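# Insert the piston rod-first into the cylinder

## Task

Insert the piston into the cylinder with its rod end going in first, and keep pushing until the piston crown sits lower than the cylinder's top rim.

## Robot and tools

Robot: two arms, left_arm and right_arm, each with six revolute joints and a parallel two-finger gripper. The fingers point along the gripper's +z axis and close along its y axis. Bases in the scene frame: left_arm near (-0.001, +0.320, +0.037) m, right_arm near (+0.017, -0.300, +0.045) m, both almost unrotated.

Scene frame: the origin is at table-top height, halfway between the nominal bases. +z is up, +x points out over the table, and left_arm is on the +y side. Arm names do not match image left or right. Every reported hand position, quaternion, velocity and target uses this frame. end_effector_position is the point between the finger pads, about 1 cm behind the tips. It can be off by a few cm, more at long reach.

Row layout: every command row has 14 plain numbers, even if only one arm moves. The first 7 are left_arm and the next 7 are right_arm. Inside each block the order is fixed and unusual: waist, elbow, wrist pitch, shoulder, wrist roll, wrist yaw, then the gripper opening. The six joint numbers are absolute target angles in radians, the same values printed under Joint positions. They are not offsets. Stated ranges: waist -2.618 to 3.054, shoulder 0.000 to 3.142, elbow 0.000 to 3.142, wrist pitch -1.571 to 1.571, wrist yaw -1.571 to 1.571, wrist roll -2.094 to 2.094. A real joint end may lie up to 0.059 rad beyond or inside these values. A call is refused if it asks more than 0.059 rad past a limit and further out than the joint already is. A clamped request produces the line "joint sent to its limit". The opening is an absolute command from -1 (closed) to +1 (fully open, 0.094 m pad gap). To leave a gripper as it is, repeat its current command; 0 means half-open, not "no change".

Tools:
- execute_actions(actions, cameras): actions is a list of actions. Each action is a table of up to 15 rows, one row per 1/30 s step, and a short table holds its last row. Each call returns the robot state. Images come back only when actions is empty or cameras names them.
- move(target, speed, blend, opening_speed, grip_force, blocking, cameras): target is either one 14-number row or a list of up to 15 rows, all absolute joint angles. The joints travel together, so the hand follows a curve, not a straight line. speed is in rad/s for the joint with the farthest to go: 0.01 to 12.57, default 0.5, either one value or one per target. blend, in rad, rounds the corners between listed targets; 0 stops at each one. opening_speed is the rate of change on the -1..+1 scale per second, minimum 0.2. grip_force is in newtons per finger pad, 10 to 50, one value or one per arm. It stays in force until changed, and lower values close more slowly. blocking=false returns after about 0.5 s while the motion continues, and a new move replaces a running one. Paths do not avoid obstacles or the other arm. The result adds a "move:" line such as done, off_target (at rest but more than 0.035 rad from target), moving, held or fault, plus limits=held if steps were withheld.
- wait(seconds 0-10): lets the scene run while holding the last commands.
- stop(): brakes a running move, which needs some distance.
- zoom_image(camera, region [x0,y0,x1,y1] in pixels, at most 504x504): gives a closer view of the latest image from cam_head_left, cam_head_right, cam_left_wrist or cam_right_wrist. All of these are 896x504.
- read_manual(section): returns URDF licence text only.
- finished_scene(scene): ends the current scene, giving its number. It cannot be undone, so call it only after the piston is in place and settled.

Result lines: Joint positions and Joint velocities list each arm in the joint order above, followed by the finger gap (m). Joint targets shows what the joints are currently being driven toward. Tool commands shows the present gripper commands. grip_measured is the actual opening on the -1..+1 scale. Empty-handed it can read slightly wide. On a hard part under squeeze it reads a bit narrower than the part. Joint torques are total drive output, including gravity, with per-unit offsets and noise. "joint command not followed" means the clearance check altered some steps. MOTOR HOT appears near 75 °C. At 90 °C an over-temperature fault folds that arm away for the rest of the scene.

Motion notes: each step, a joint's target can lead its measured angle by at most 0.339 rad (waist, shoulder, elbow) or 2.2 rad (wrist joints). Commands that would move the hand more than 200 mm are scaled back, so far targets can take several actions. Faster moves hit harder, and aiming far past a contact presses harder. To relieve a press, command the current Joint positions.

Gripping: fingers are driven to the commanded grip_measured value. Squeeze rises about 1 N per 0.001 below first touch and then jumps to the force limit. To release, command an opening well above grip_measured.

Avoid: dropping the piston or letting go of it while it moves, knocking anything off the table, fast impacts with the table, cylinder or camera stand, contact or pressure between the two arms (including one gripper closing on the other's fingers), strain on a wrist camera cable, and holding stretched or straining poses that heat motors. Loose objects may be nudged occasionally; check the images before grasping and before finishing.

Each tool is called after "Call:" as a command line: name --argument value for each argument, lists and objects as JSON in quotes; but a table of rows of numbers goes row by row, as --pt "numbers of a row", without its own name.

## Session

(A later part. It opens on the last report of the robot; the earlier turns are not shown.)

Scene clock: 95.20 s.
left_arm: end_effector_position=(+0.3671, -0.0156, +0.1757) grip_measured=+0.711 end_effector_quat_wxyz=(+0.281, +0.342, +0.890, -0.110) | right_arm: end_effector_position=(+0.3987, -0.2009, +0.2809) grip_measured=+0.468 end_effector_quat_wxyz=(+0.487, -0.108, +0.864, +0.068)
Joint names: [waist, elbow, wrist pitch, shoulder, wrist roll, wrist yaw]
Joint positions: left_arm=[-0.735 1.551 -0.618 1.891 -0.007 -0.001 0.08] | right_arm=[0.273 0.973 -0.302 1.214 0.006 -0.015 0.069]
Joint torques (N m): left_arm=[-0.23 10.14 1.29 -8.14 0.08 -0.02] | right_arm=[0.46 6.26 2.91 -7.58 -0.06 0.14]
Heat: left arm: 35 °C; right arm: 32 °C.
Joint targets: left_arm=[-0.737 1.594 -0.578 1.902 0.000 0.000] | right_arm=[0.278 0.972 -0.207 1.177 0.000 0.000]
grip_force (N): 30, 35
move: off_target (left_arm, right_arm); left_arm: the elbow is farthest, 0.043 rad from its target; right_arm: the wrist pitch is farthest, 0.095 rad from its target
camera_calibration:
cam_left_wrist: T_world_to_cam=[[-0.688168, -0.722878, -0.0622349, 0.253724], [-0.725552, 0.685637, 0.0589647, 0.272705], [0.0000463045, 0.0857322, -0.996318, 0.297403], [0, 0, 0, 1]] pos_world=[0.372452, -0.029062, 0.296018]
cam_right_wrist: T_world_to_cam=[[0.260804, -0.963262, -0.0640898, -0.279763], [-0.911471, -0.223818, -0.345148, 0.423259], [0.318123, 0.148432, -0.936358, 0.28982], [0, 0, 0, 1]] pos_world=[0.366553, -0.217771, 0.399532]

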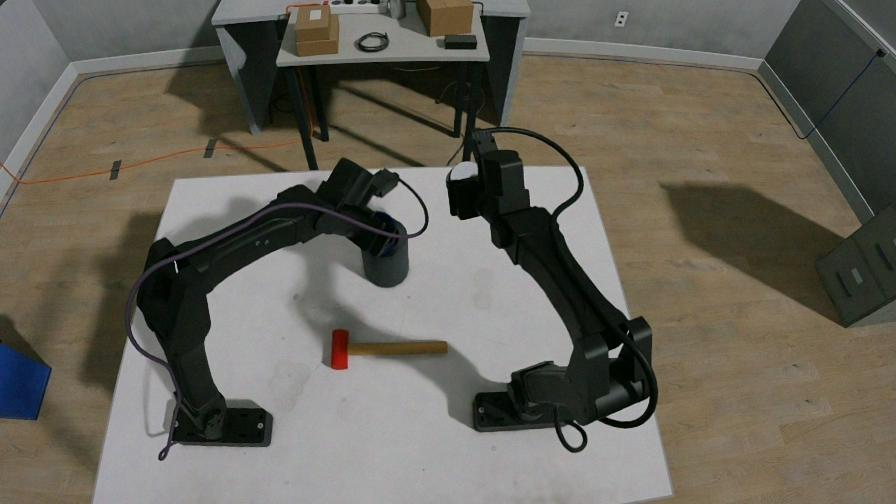

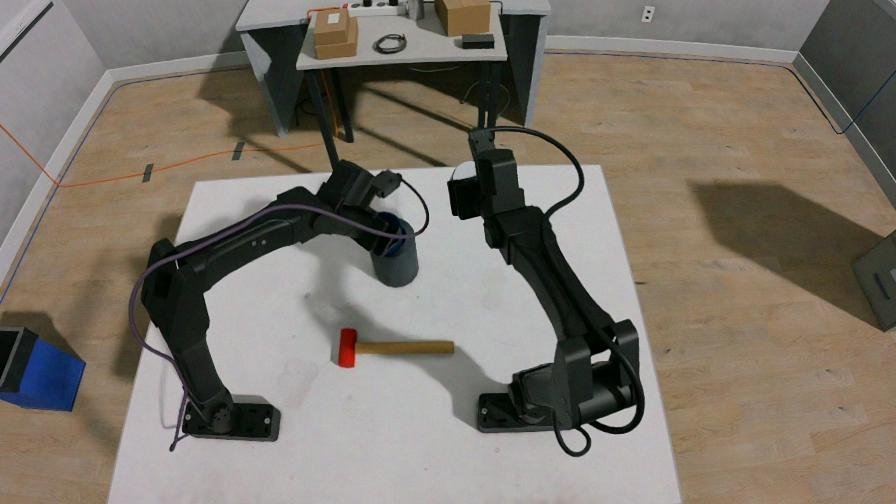

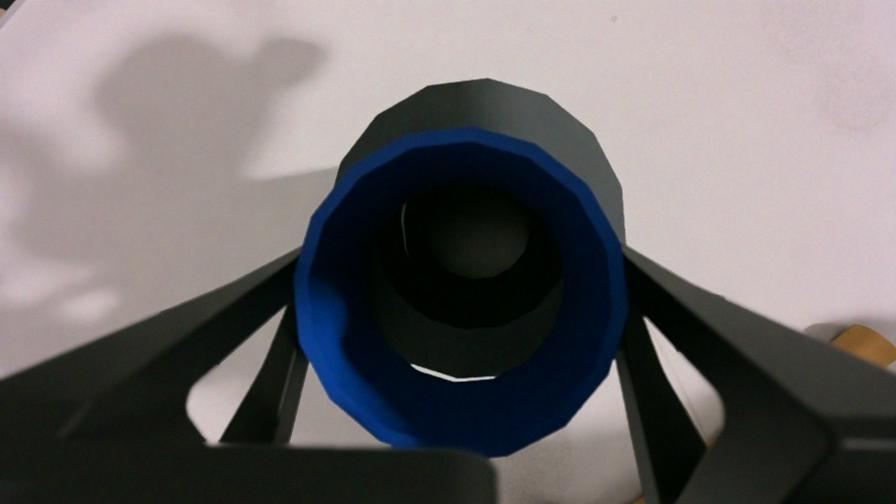

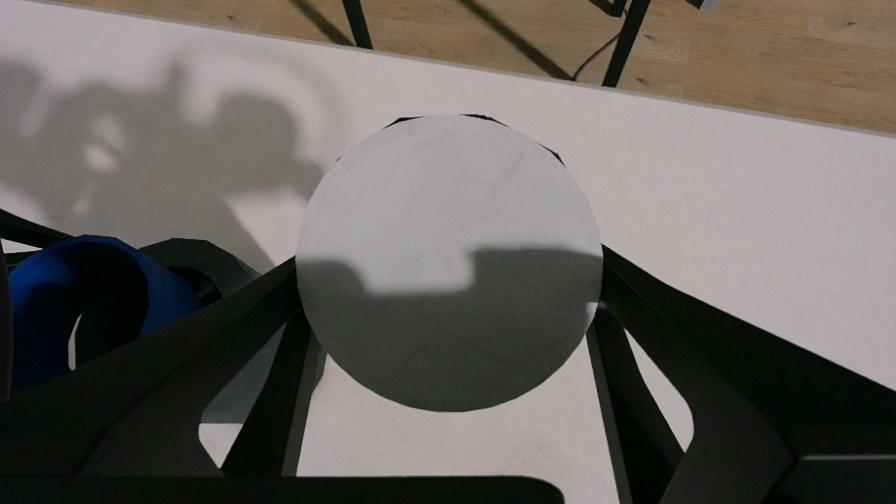

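Call:
move --target '[-0.745, 1.603, -0.505, 1.915, 0.0, 0.0, 0.48, 0.278, 0.972, -0.10, 1.177, 0.0, 0.0, 0.3]' --speed 0.4 --cameras '["cam_left_wrist", "cam_right_wrist"]'

Scene clock: 100.77 s.
left_arm: end_effector_position=(+0.3766, -0.0277, +0.1834) grip_measured=+0.711 end_effector_quat_wxyz=(+0.308, +0.341, +0.880, -0.121) | right_arm: end_effector_position=(+0.4099, -0.1982, +0.3007) grip_measured=+0.468 end_effector_quat_wxyz=(+0.528, -0.105, +0.840, +0.073)
Joint names: [waist, elbow, wrist pitch, shoulder, wrist roll, wrist yaw]
Joint positions: left_arm=[-0.74 1.559 -0.553 1.902 -0.007 -0.001 0.08] | right_arm=[0.273 0.967 -0.201 1.214 0.005 -0.015 0.069]
Joint torques (N m): left_arm=[-0.49 10.3 1.43 -8.18 0.08 -0.02] | right_arm=[0.44 6.72 3.08 -7.62 -0.03 0.13]
Heat: left arm: 35 °C; right arm: 32 °C.
Joint targets: left_arm=[-0.745 1.603 -0.505 1.915 0.000 0.000] | right_arm=[0.278 0.972 -0.100 1.177 0.000 0.000]
grip_force (N): 30, 35
move: off_target (left_arm, right_arm); left_arm: the wrist pitch is farthest, 0.048 rad from its target; right_arm: the wrist pitch is farthest, 0.101 rad from its target
camera_calibration:
cam_left_wrist: T_world_to_cam=[[-0.688863, -0.722116, -0.0633683, 0.252432], [-0.723427, 0.690393, -0.00318389, 0.298128], [0.0460482, 0.0436491, -0.997985, 0.287888], [0, 0, 0, 1]] pos_world=[0.376309, -0.0361066, 0.304253]
cam_right_wrist: T_world_to_cam=[[0.266758, -0.961823, -0.0611216, -0.281808], [-0.875003, -0.215118, -0.433699, 0.454286], [0.403993, 0.169174, -0.898982, 0.262007], [0, 0, 0, 1]] pos_world=[0.366827, -0.21765, 0.415339]
Images, in order (width x height): cam_left_wrist 896x504, cam_right_wrist 896x504.

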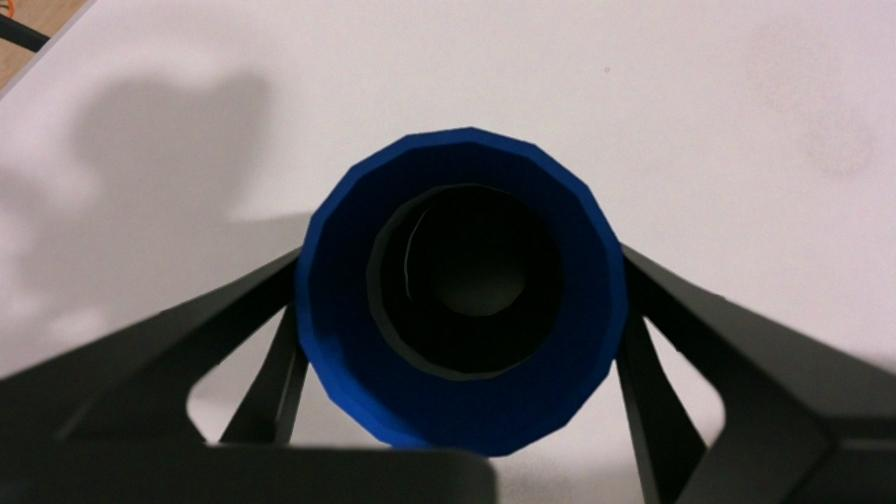

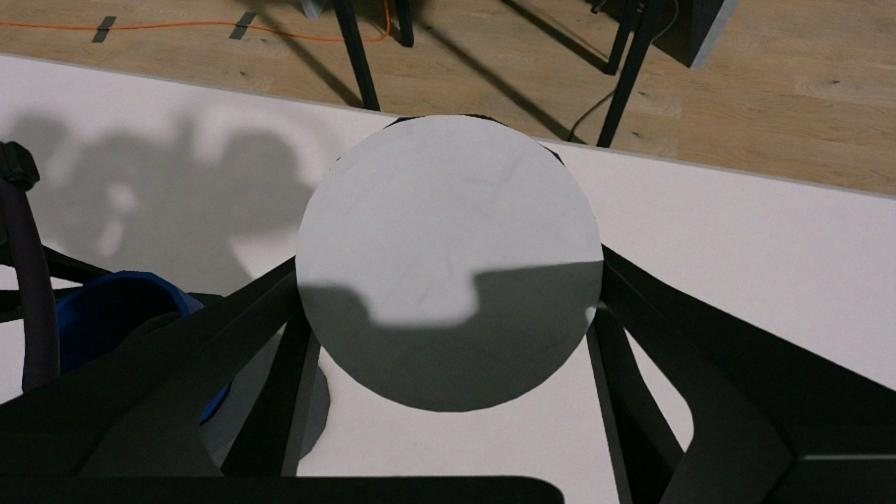

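Call:
zoom_image --camera "cam_left_wrist" --region '[340, 150, 600, 410]'

Scaled by 1.938 from the camera's 896x504 image, which has a finer 1280x720 frame.

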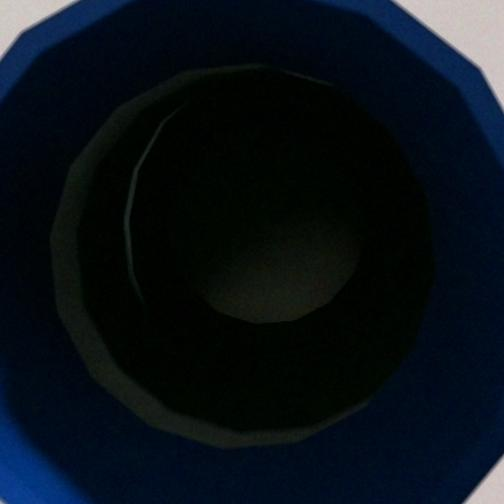

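Call:
move --target '[-0.751, 1.549, -0.452, 1.9195, 0.0, 0.0, 0.48, 0.278, 0.972, -0.10, 1.177, 0.0, 0.0, 0.3]' --speed 0.15 --cameras '["cam_left_wrist"]'

Call:
zoom_image --camera "cam_left_wrist" --region '[340, 150, 600, 410]'

Scene clock: 104.27 s.
left_arm: end_effector_position=(+0.3807, -0.0351, +0.1853) grip_measured=+0.711 end_effector_quat_wxyz=(+0.324, +0.341, +0.873, -0.128) | right_arm: end_effector_position=(+0.4099, -0.1982, +0.3007) grip_measured=+0.468 end_effector_quat_wxyz=(+0.528, -0.105, +0.840, +0.073)
Joint names: [waist, elbow, wrist pitch, shoulder, wrist roll, wrist yaw]
Joint positions: left_arm=[-0.745 1.551 -0.503 1.907 -0.007 -0.001 0.08] | right_arm=[0.273 0.967 -0.2 1.214 0.005 -0.015 0.069]
Joint torques (N m): left_arm=[-0.59 6.75 1.49 -8.27 0.07 -0.02] | right_arm=[0.55 6.78 3.05 -7.77 -0.02 0.15]
Heat: left arm: 35 °C; right arm: 33 °C.
Joint targets: left_arm=[-0.751 1.549 -0.452 1.920 0.000 0.000] | right_arm=[0.278 0.972 -0.100 1.177 0.000 0.000]
grip_force (N): 30, 35
move: off_target (left_arm, right_arm); left_arm: the wrist pitch is farthest, 0.051 rad from its target; right_arm: the wrist pitch is farthest, 0.100 rad from its target
camera_calibration:
cam_left_wrist: T_world_to_cam=[[-0.690757, -0.72026, -0.0638792, 0.251029], [-0.719397, 0.693458, -0.0397863, 0.311613], [0.072954, 0.0184719, -0.997164, 0.278674], [0, 0, 0, 1]] pos_world=[0.377243, -0.0404318, 0.306317]
Images, in order (width x height): cam_left_wrist 896x504.

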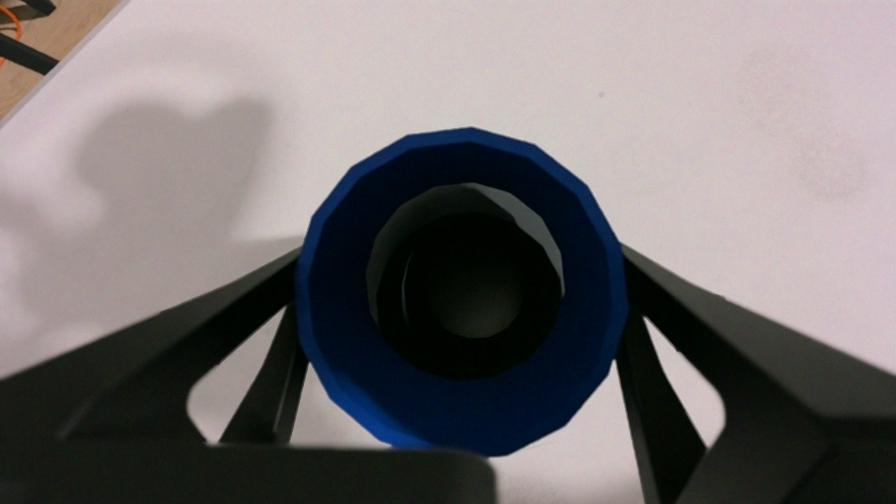

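Scaled by 1.938 from the camera's 896x504 image, which has a finer 1280x720 frame.

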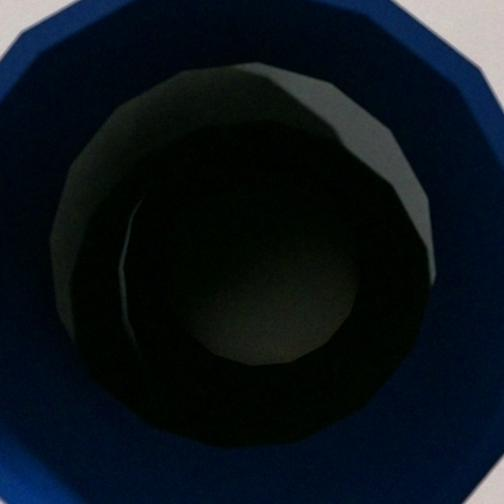

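Call:
move --target '[-0.751, 1.51, -0.452, 1.9195, 0.0, 0.0, 0.48, 0.278, 0.972, -0.10, 1.177, 0.0, 0.0, 0.3]' --speed 0.1 --cameras '["cam_left_wrist"]'

Call:
zoom_image --camera "cam_left_wrist" --region '[340, 150, 600, 410]'

Scene clock: 107.53 s.
left_arm: end_effector_position=(+0.3768, -0.0314, +0.1733) grip_measured=+0.711 end_effector_quat_wxyz=(+0.314, +0.342, +0.877, -0.124) | right_arm: end_effector_position=(+0.4099, -0.1982, +0.3007) grip_measured=+0.468 end_effector_quat_wxyz=(+0.528, -0.105, +0.840, +0.073)
Joint names: [waist, elbow, wrist pitch, shoulder, wrist roll, wrist yaw]
Joint positions: left_arm=[-0.745 1.517 -0.491 1.907 -0.007 -0.001 0.08] | right_arm=[0.273 0.967 -0.2 1.214 0.005 -0.015 0.069]
Joint torques (N m): left_arm=[-0.59 6.37 1.36 -8.27 0.07 -0.01] | right_arm=[0.55 6.68 3.05 -7.73 -0.04 0.15]
Heat: left arm: 36 °C; right arm: 33 °C.
Joint targets: left_arm=[-0.751 1.510 -0.452 1.920 0.000 0.000] | right_arm=[0.278 0.972 -0.100 1.177 0.000 0.000]
grip_force (N): 30, 35
move: off_target (left_arm, right_arm); left_arm: the wrist pitch is farthest, 0.039 rad from its target; right_arm: the wrist pitch is farthest, 0.100 rad from its target
camera_calibration:
cam_left_wrist: T_world_to_cam=[[-0.691757, -0.719329, -0.0635398, 0.250483], [-0.71989, 0.693862, -0.0177295, 0.302127], [0.0568412, 0.0334771, -0.997822, 0.273562], [0, 0, 0, 1]] pos_world=[0.375222, -0.0386127, 0.294239]
Images, in order (width x height): cam_left_wrist 896x504.

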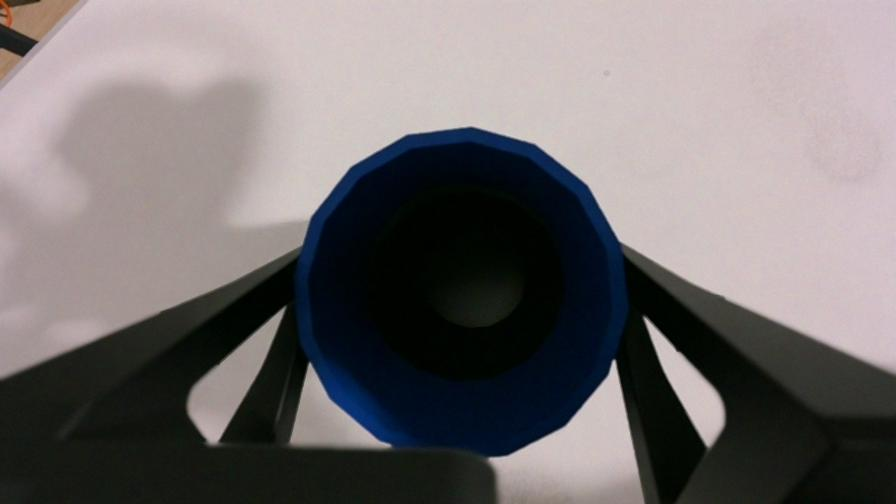

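Scaled by 1.938 from the camera's 896x504 image, which has a finer 1280x720 frame.

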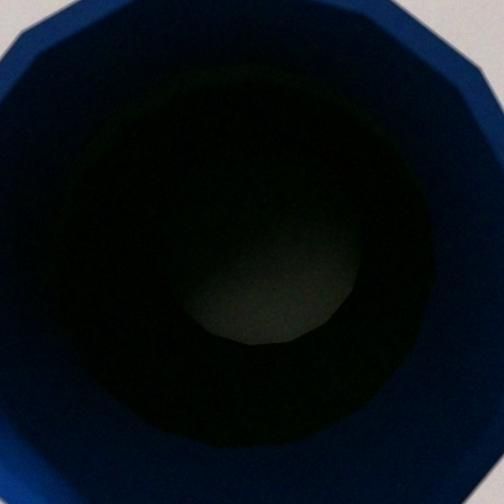

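Call:
move --target '[-0.751, 1.51, -0.452, 1.9195, 0.0, 0.0, 1.0, 0.278, 0.972, -0.10, 1.177, 0.0, 0.0, 0.3]' --speed 0.1 --opening_speed 0.5 --cameras '["cam_left_wrist"]'

Call:
zoom_image --camera "cam_left_wrist" --region '[280, 90, 660, 470]'

Scene clock: 111.80 s.
left_arm: end_effector_position=(+0.3790, -0.0334, +0.1757) grip_measured=+0.998 end_effector_quat_wxyz=(+0.321, +0.341, +0.874, -0.127) | right_arm: end_effector_position=(+0.4099, -0.1982, +0.3007) grip_measured=+0.468 end_effector_quat_wxyz=(+0.528, -0.105, +0.840, +0.073)
Joint names: [waist, elbow, wrist pitch, shoulder, wrist roll, wrist yaw]
Joint positions: left_arm=[-0.745 1.516 -0.475 1.907 -0.007 -0.001 0.094] | right_arm=[0.273 0.967 -0.2 1.214 0.005 -0.015 0.069]
Joint torques (N m): left_arm=[-0.59 6.38 1.23 -8.29 0.08 -0.01] | right_arm=[0.54 6.8 3.06 -7.56 -0.06 0.15]
Motor temperatures (°C): left_arm=[29 31 36 29 27 27 26] | right_arm=[30 33 34 31 28 29 28]
Heat: left arm: 36 °C; right arm: 34 °C.
Joint targets: left_arm=[-0.751 1.510 -0.452 1.920 0.000 0.000] | right_arm=[0.278 0.972 -0.100 1.177 0.000 0.000]
grip_force (N): 30, 35
move: off_target (right_arm); right_arm: the wrist pitch is farthest, 0.100 rad from its target
camera_calibration:
cam_left_wrist: T_world_to_cam=[[-0.691067, -0.719969, -0.0637981, 0.250483], [-0.719561, 0.693629, -0.0333298, 0.307749], [0.0682486, 0.0228735, -0.997406, 0.271189], [0, 0, 0, 1]] pos_world=[0.376037, -0.0393261, 0.296723]
Images, in order (width x height): cam_left_wrist 896x504.

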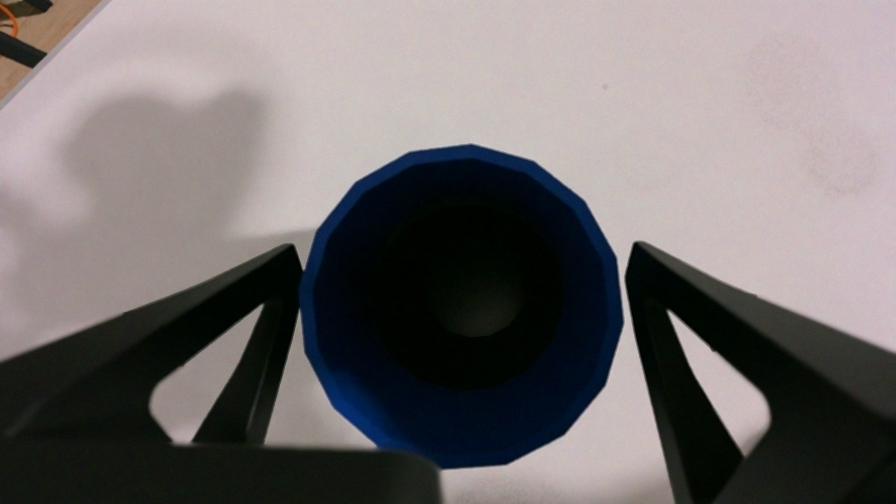

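Scaled by 1.326 from the camera's 896x504 image, which has a finer 1280x720 frame.

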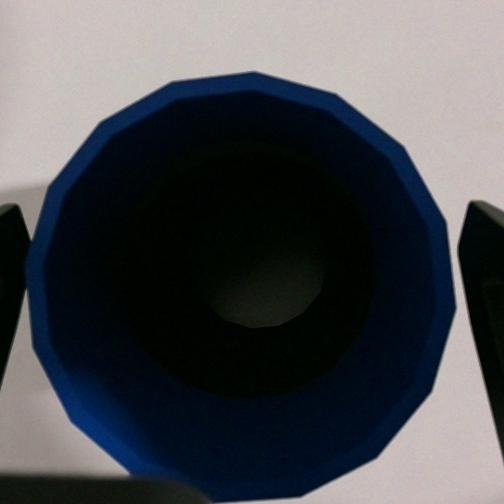

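Call:
move --pt "-0.751 1.58 -0.834 1.602 0.0 0.0 1.0 0.278 1.239 -0.2 1.406 0.0 0.0 0.3" --pt "-0.237 0.353 1.22 1.404 0.0 0.82 1.0 0.676 1.239 -0.2 1.406 0.0 0.0 0.3" --speed '[0.5, 0.9]' --blend '[0.08, 0]' --cameras '["all"]'

Scene clock: 120.40 s.
left_arm: end_effector_position=(+0.3031, +0.1090, +0.2568) grip_measured=+0.998 end_effector_quat_wxyz=(+0.654, +0.366, +0.566, -0.344) | right_arm: end_effector_position=(+0.3738, -0.0280, +0.3003) grip_measured=+0.468 end_effector_quat_wxyz=(+0.474, -0.275, +0.820, +0.165)
Joint names: [waist, elbow, wrist pitch, shoulder, wrist roll, wrist yaw]
Joint positions: left_arm=[-0.242 0.361 1.202 1.43 -0.006 0.807 0.094] | right_arm=[0.673 1.176 -0.279 1.415 0.005 -0.011 0.069]
Joint torques (N m): left_arm=[0.49 4.82 1.35 -5.39 0.07 0.05] | right_arm=[0.31 11.36 2.73 -6.8 -0.03 0.08]
Heat: left arm: 36 °C; right arm: 35 °C.
Joint targets: left_arm=[-0.237 0.353 1.220 1.404 0.000 0.820] | right_arm=[0.676 1.239 -0.200 1.406 0.000 0.000]
grip_force (N): 30, 35
move: off_target (right_arm); right_arm: the wrist pitch is farthest, 0.079 rad from its target
camera_calibration:
cam_left_wrist: T_world_to_cam=[[-0.836644, -0.528397, -0.144301, 0.349722], [-0.187162, 0.523368, -0.831298, 0.219103], [0.514778, -0.668493, -0.536769, 0.175668], [0, 0, 0, 1]] pos_world=[0.24317, 0.187554, 0.326898]
cam_right_wrist: T_world_to_cam=[[0.614176, -0.78686, -0.0603194, -0.233738], [-0.746232, -0.554194, -0.36879, 0.381958], [0.256758, 0.271515, -0.927553, 0.314001], [0, 0, 0, 1]] pos_world=[0.347963, -0.057496, 0.418016]

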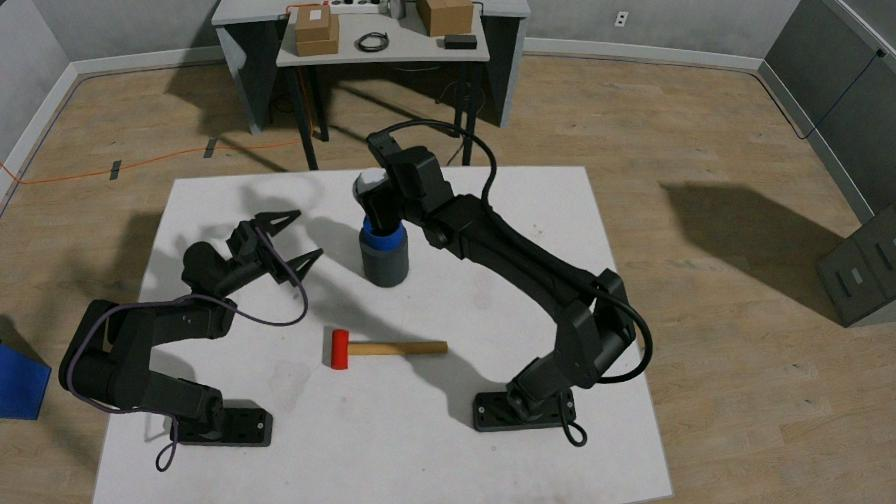

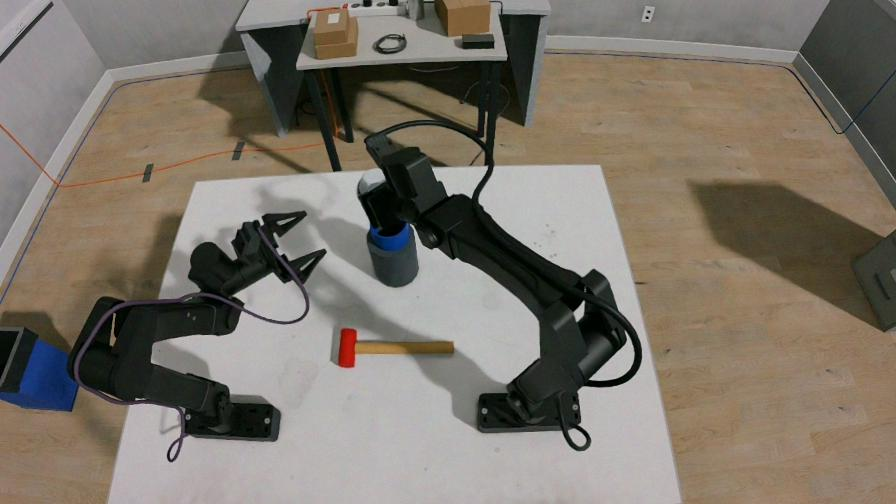

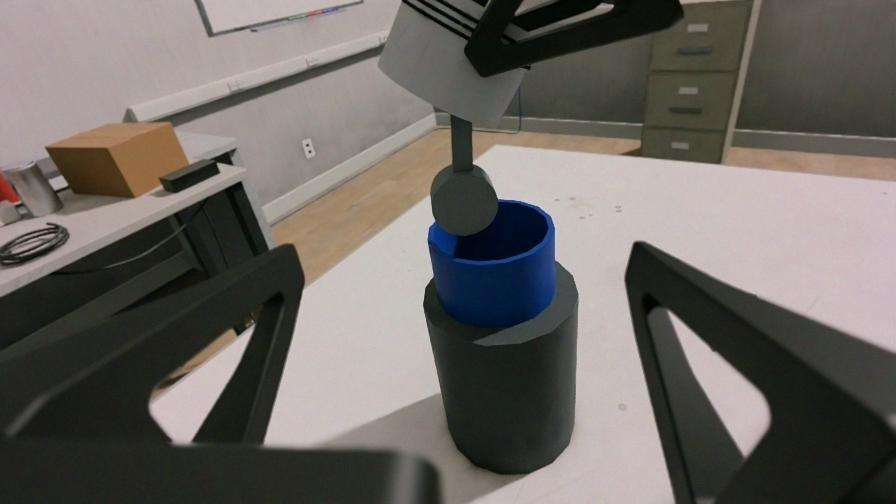

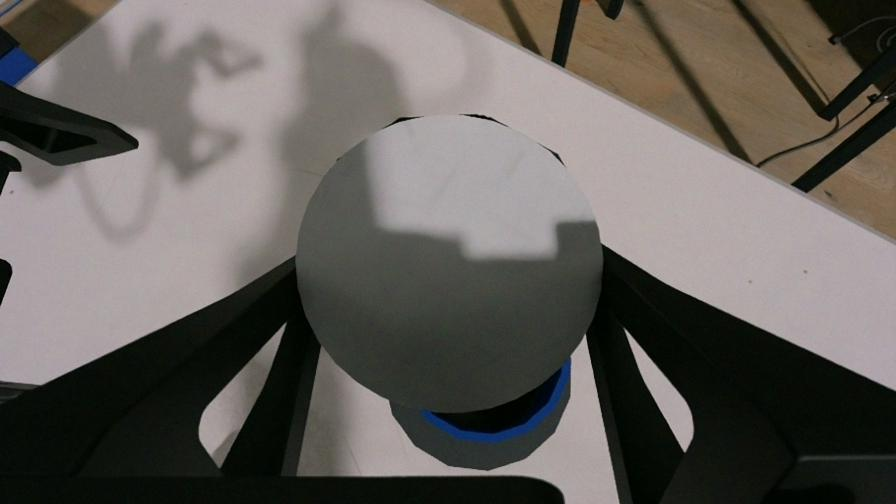

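Call:
zoom_image --camera "cam_left_wrist" --region '[370, 0, 690, 320]'

Call:
zoom_image --camera "cam_head_left" --region '[335, 140, 455, 290]'

Call:
zoom_image --camera "cam_head_right" --region '[335, 140, 455, 290]'

Scaled by 1.575 from the camera's 896x504 image, which has a finer 1280x720 frame.

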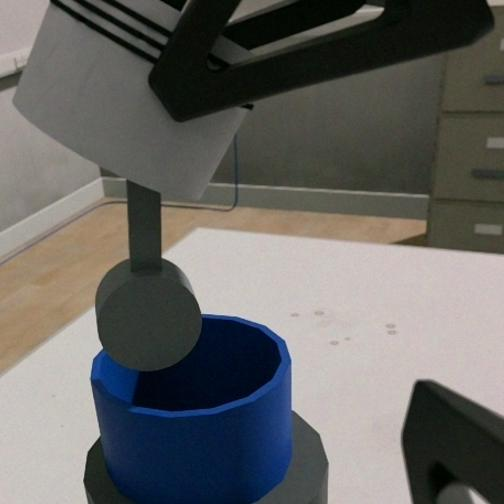

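Scaled by 3.360 from the camera's 896x504 image, which has a finer 1280x720 frame.

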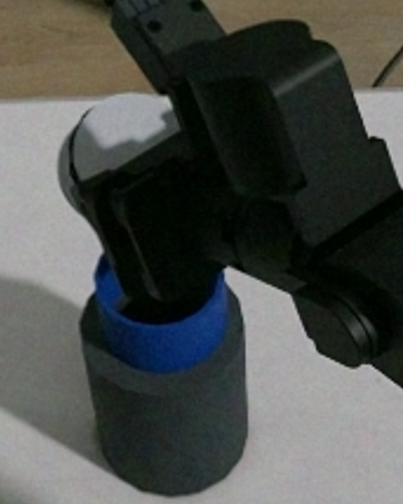

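Scaled by 3.360 from the camera's 896x504 image, which has a finer 1280x720 frame.

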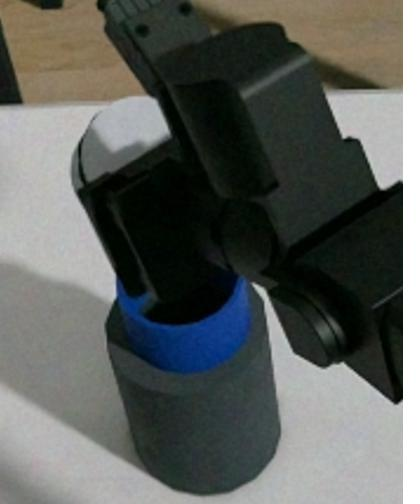

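Call:
move --pt "-0.237 0.353 1.22 1.404 0.0 0.82 1.0 0.676 1.39 -0.34 1.44 0.0 0.0 0.3" --pt "-0.237 0.353 1.22 1.404 0.0 0.82 1.0 0.676 2.14 -1.19 1.835 0.0 0.0 0.3" --speed '[0.5, 0.5]' --blend '[0.06, 0]' --grip_force '[30, 50]' --cameras '["cam_left_wrist", "cam_right_wrist", "cam_head_left"]'

Scene clock: 131.63 s.
left_arm: end_effector_position=(+0.3030, +0.1090, +0.2569) grip_measured=+0.998 end_effector_quat_wxyz=(+0.654, +0.367, +0.565, -0.344) | right_arm: end_effector_position=(+0.3748, -0.0272, +0.3269) grip_measured=+0.458 end_effector_quat_wxyz=(+0.270, -0.304, +0.909, +0.096)
Joint names: [waist, elbow, wrist pitch, shoulder, wrist roll, wrist yaw]
Joint positions: left_arm=[-0.242 0.361 1.202 1.43 -0.006 0.808 0.094] | right_arm=[0.673 2.086 -1.237 1.838 0.003 -0.011 0.068]
Joint torques (N m): left_arm=[0.47 4.82 1.35 -5.38 0.07 0.05] | right_arm=[0.24 9.52 1.81 -9.21 -0.05 0.08]
Heat: left arm: 36 °C; right arm: 37 °C.
Joint targets: left_arm=[-0.237 0.353 1.220 1.404 0.000 0.820] | right_arm=[0.676 2.140 -1.190 1.835 0.000 0.000]
grip_force (N): 30, 50
move: off_target (right_arm); right_arm: the elbow is farthest, 0.054 rad from its target
camera_calibration:
cam_left_wrist: T_world_to_cam=[[-0.836742, -0.528082, -0.144886, 0.349809], [-0.186327, 0.523363, -0.831488, 0.219027], [0.514922, -0.668745, -0.536316, 0.175637], [0, 0, 0, 1]] pos_world=[0.243071, 0.187554, 0.326998]
cam_right_wrist: T_world_to_cam=[[0.591844, -0.803757, -0.0607933, -0.224084], [-0.798347, -0.59492, 0.0933404, 0.260286], [-0.11119, -0.00670884, -0.993777, 0.490116], [0, 0, 0, 1]] pos_world=[0.394917, -0.0219717, 0.449148]
Images, in order (width x height): cam_head_left 896x504, cam_left_wrist 896x504, cam_right_wrist 896x504.

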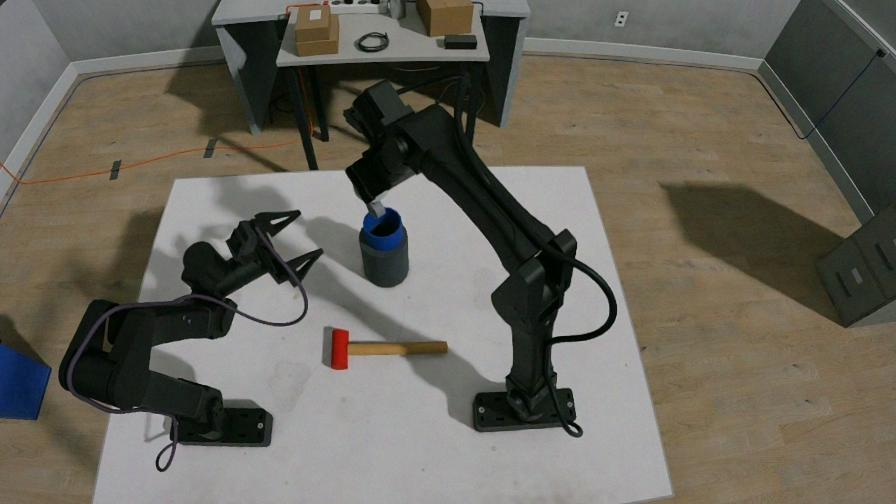

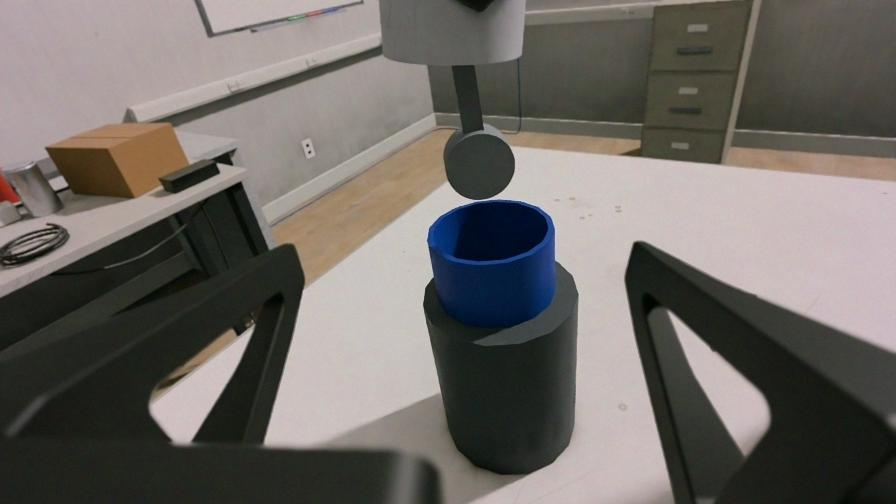

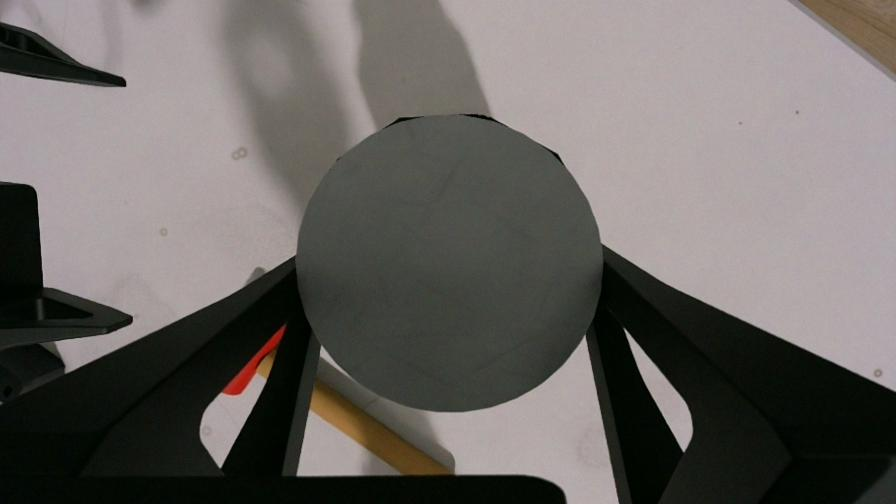

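Call:
zoom_image --camera "cam_left_wrist" --region '[350, 0, 610, 260]'

Call:
zoom_image --camera "cam_head_left" --region '[335, 140, 455, 290]'

Scaled by 1.938 from the camera's 896x504 image, which has a finer 1280x720 frame.

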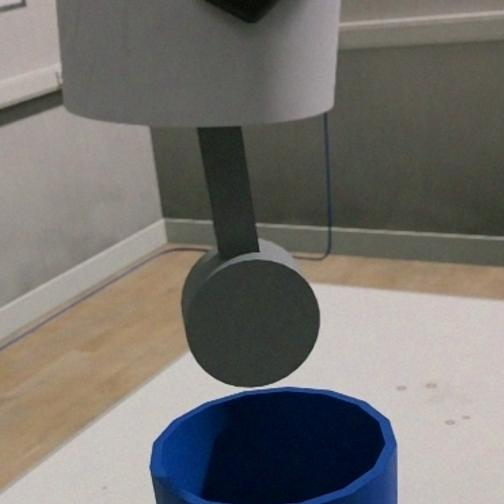

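Scaled by 3.360 from the camera's 896x504 image, which has a finer 1280x720 frame.

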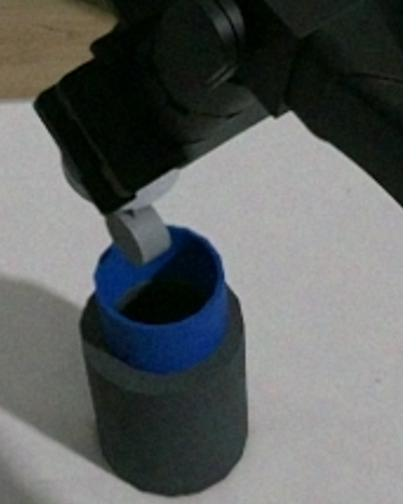

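Call:
move --target '[-0.237, 0.353, 1.22, 1.404, 0.0, 0.82, 1.0, 0.659, 2.34, -1.395, 1.957, 0.0, 0.0, 0.3]' --speed 0.4 --cameras '["cam_left_wrist", "cam_right_wrist", "cam_head_left", "cam_head_right"]'

Call:
zoom_image --camera "cam_left_wrist" --region '[350, 0, 610, 260]'

Call:
zoom_image --camera "cam_head_left" --region '[335, 160, 435, 260]'

Call:
zoom_image --camera "cam_head_right" --region '[345, 160, 445, 260]'

Scene clock: 138.67 s.
left_arm: end_effector_position=(+0.3030, +0.1090, +0.2569) grip_measured=+0.998 end_effector_quat_wxyz=(+0.654, +0.367, +0.565, -0.344) | right_arm: end_effector_position=(+0.3735, -0.0329, +0.3203) grip_measured=+0.458 end_effector_quat_wxyz=(+0.219, -0.304, +0.924, +0.078)
Joint names: [waist, elbow, wrist pitch, shoulder, wrist roll, wrist yaw]
Joint positions: left_arm=[-0.242 0.361 1.202 1.43 -0.006 0.808 0.094] | right_arm=[0.665 2.291 -1.432 1.961 0.003 -0.011 0.068]
Joint torques (N m): left_arm=[0.49 4.82 1.35 -5.38 0.07 0.05] | right_arm=[-0.5 8.88 1.54 -9.81 -0.01 0.1]
Heat: left arm: 36 °C; right arm: 36 °C.
Joint targets: left_arm=[-0.237 0.353 1.220 1.404 0.000 0.820] | right_arm=[0.659 2.340 -1.395 1.957 0.000 0.000]
grip_force (N): 30, 50
move: off_target (right_arm); right_arm: the elbow is farthest, 0.049 rad from its target
camera_calibration:
cam_left_wrist: T_world_to_cam=[[-0.836742, -0.528082, -0.144886, 0.349809], [-0.186327, 0.523363, -0.831488, 0.219027], [0.514922, -0.668745, -0.536316, 0.175637], [0, 0, 0, 1]] pos_world=[0.243071, 0.187554, 0.326998]
cam_right_wrist: T_world_to_cam=[[0.579685, -0.812684, -0.0592458, -0.224479], [-0.789799, -0.578269, 0.204504, 0.218301], [-0.200457, -0.0717555, -0.977071, 0.509256], [0, 0, 0, 1]] pos_world=[0.404625, -0.0196522, 0.439637]

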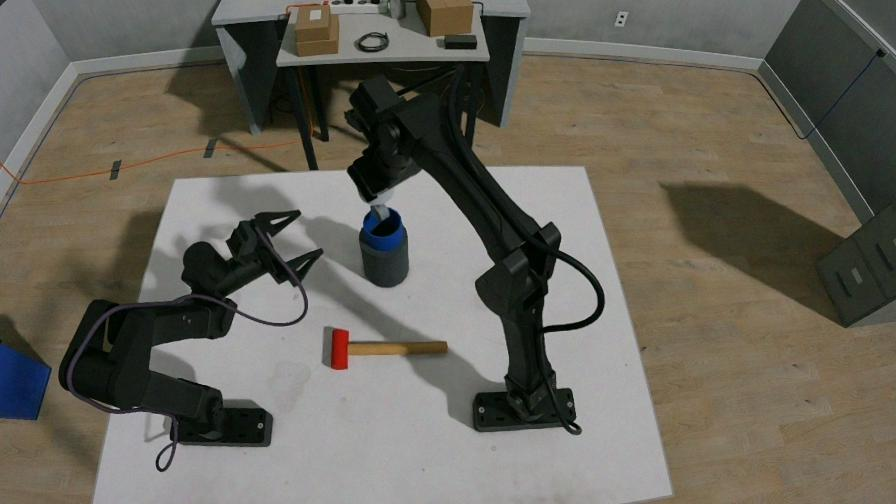

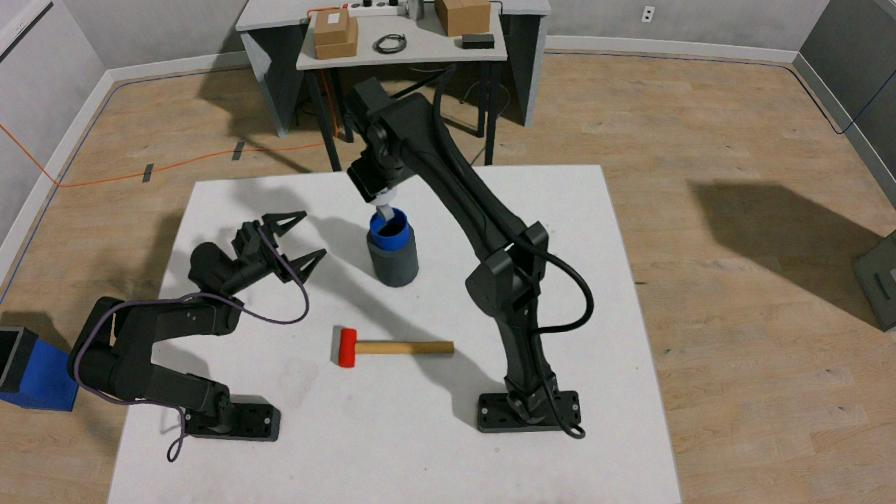

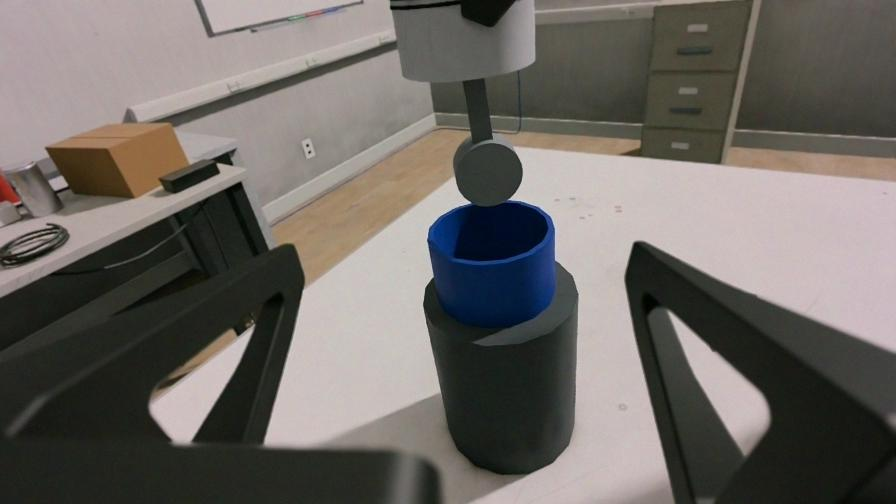

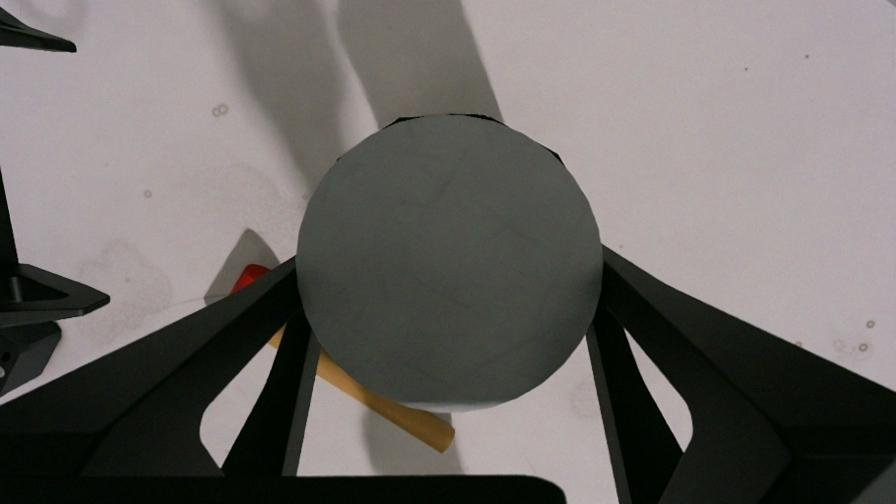

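Scaled by 1.938 from the camera's 896x504 image, which has a finer 1280x720 frame.

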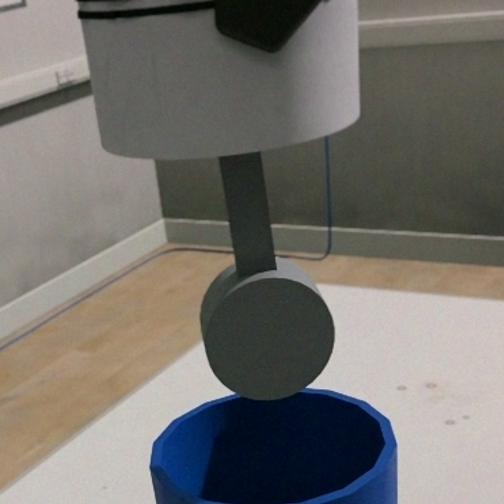

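Scaled by 5.040 from the camera's 896x504 image, which has a finer 1280x720 frame.

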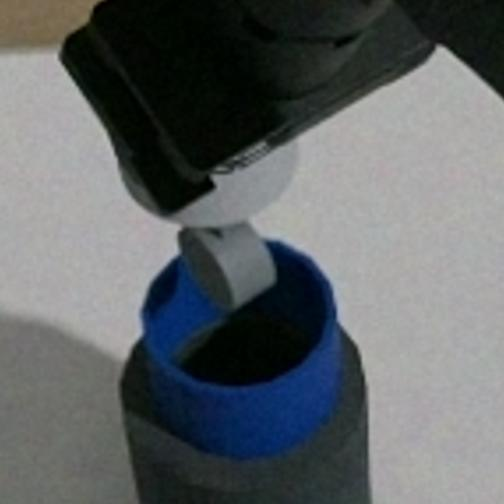

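Scaled by 5.040 from the camera's 896x504 image, which has a finer 1280x720 frame.

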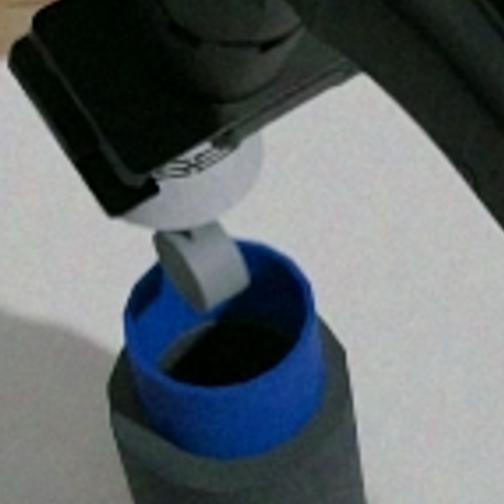

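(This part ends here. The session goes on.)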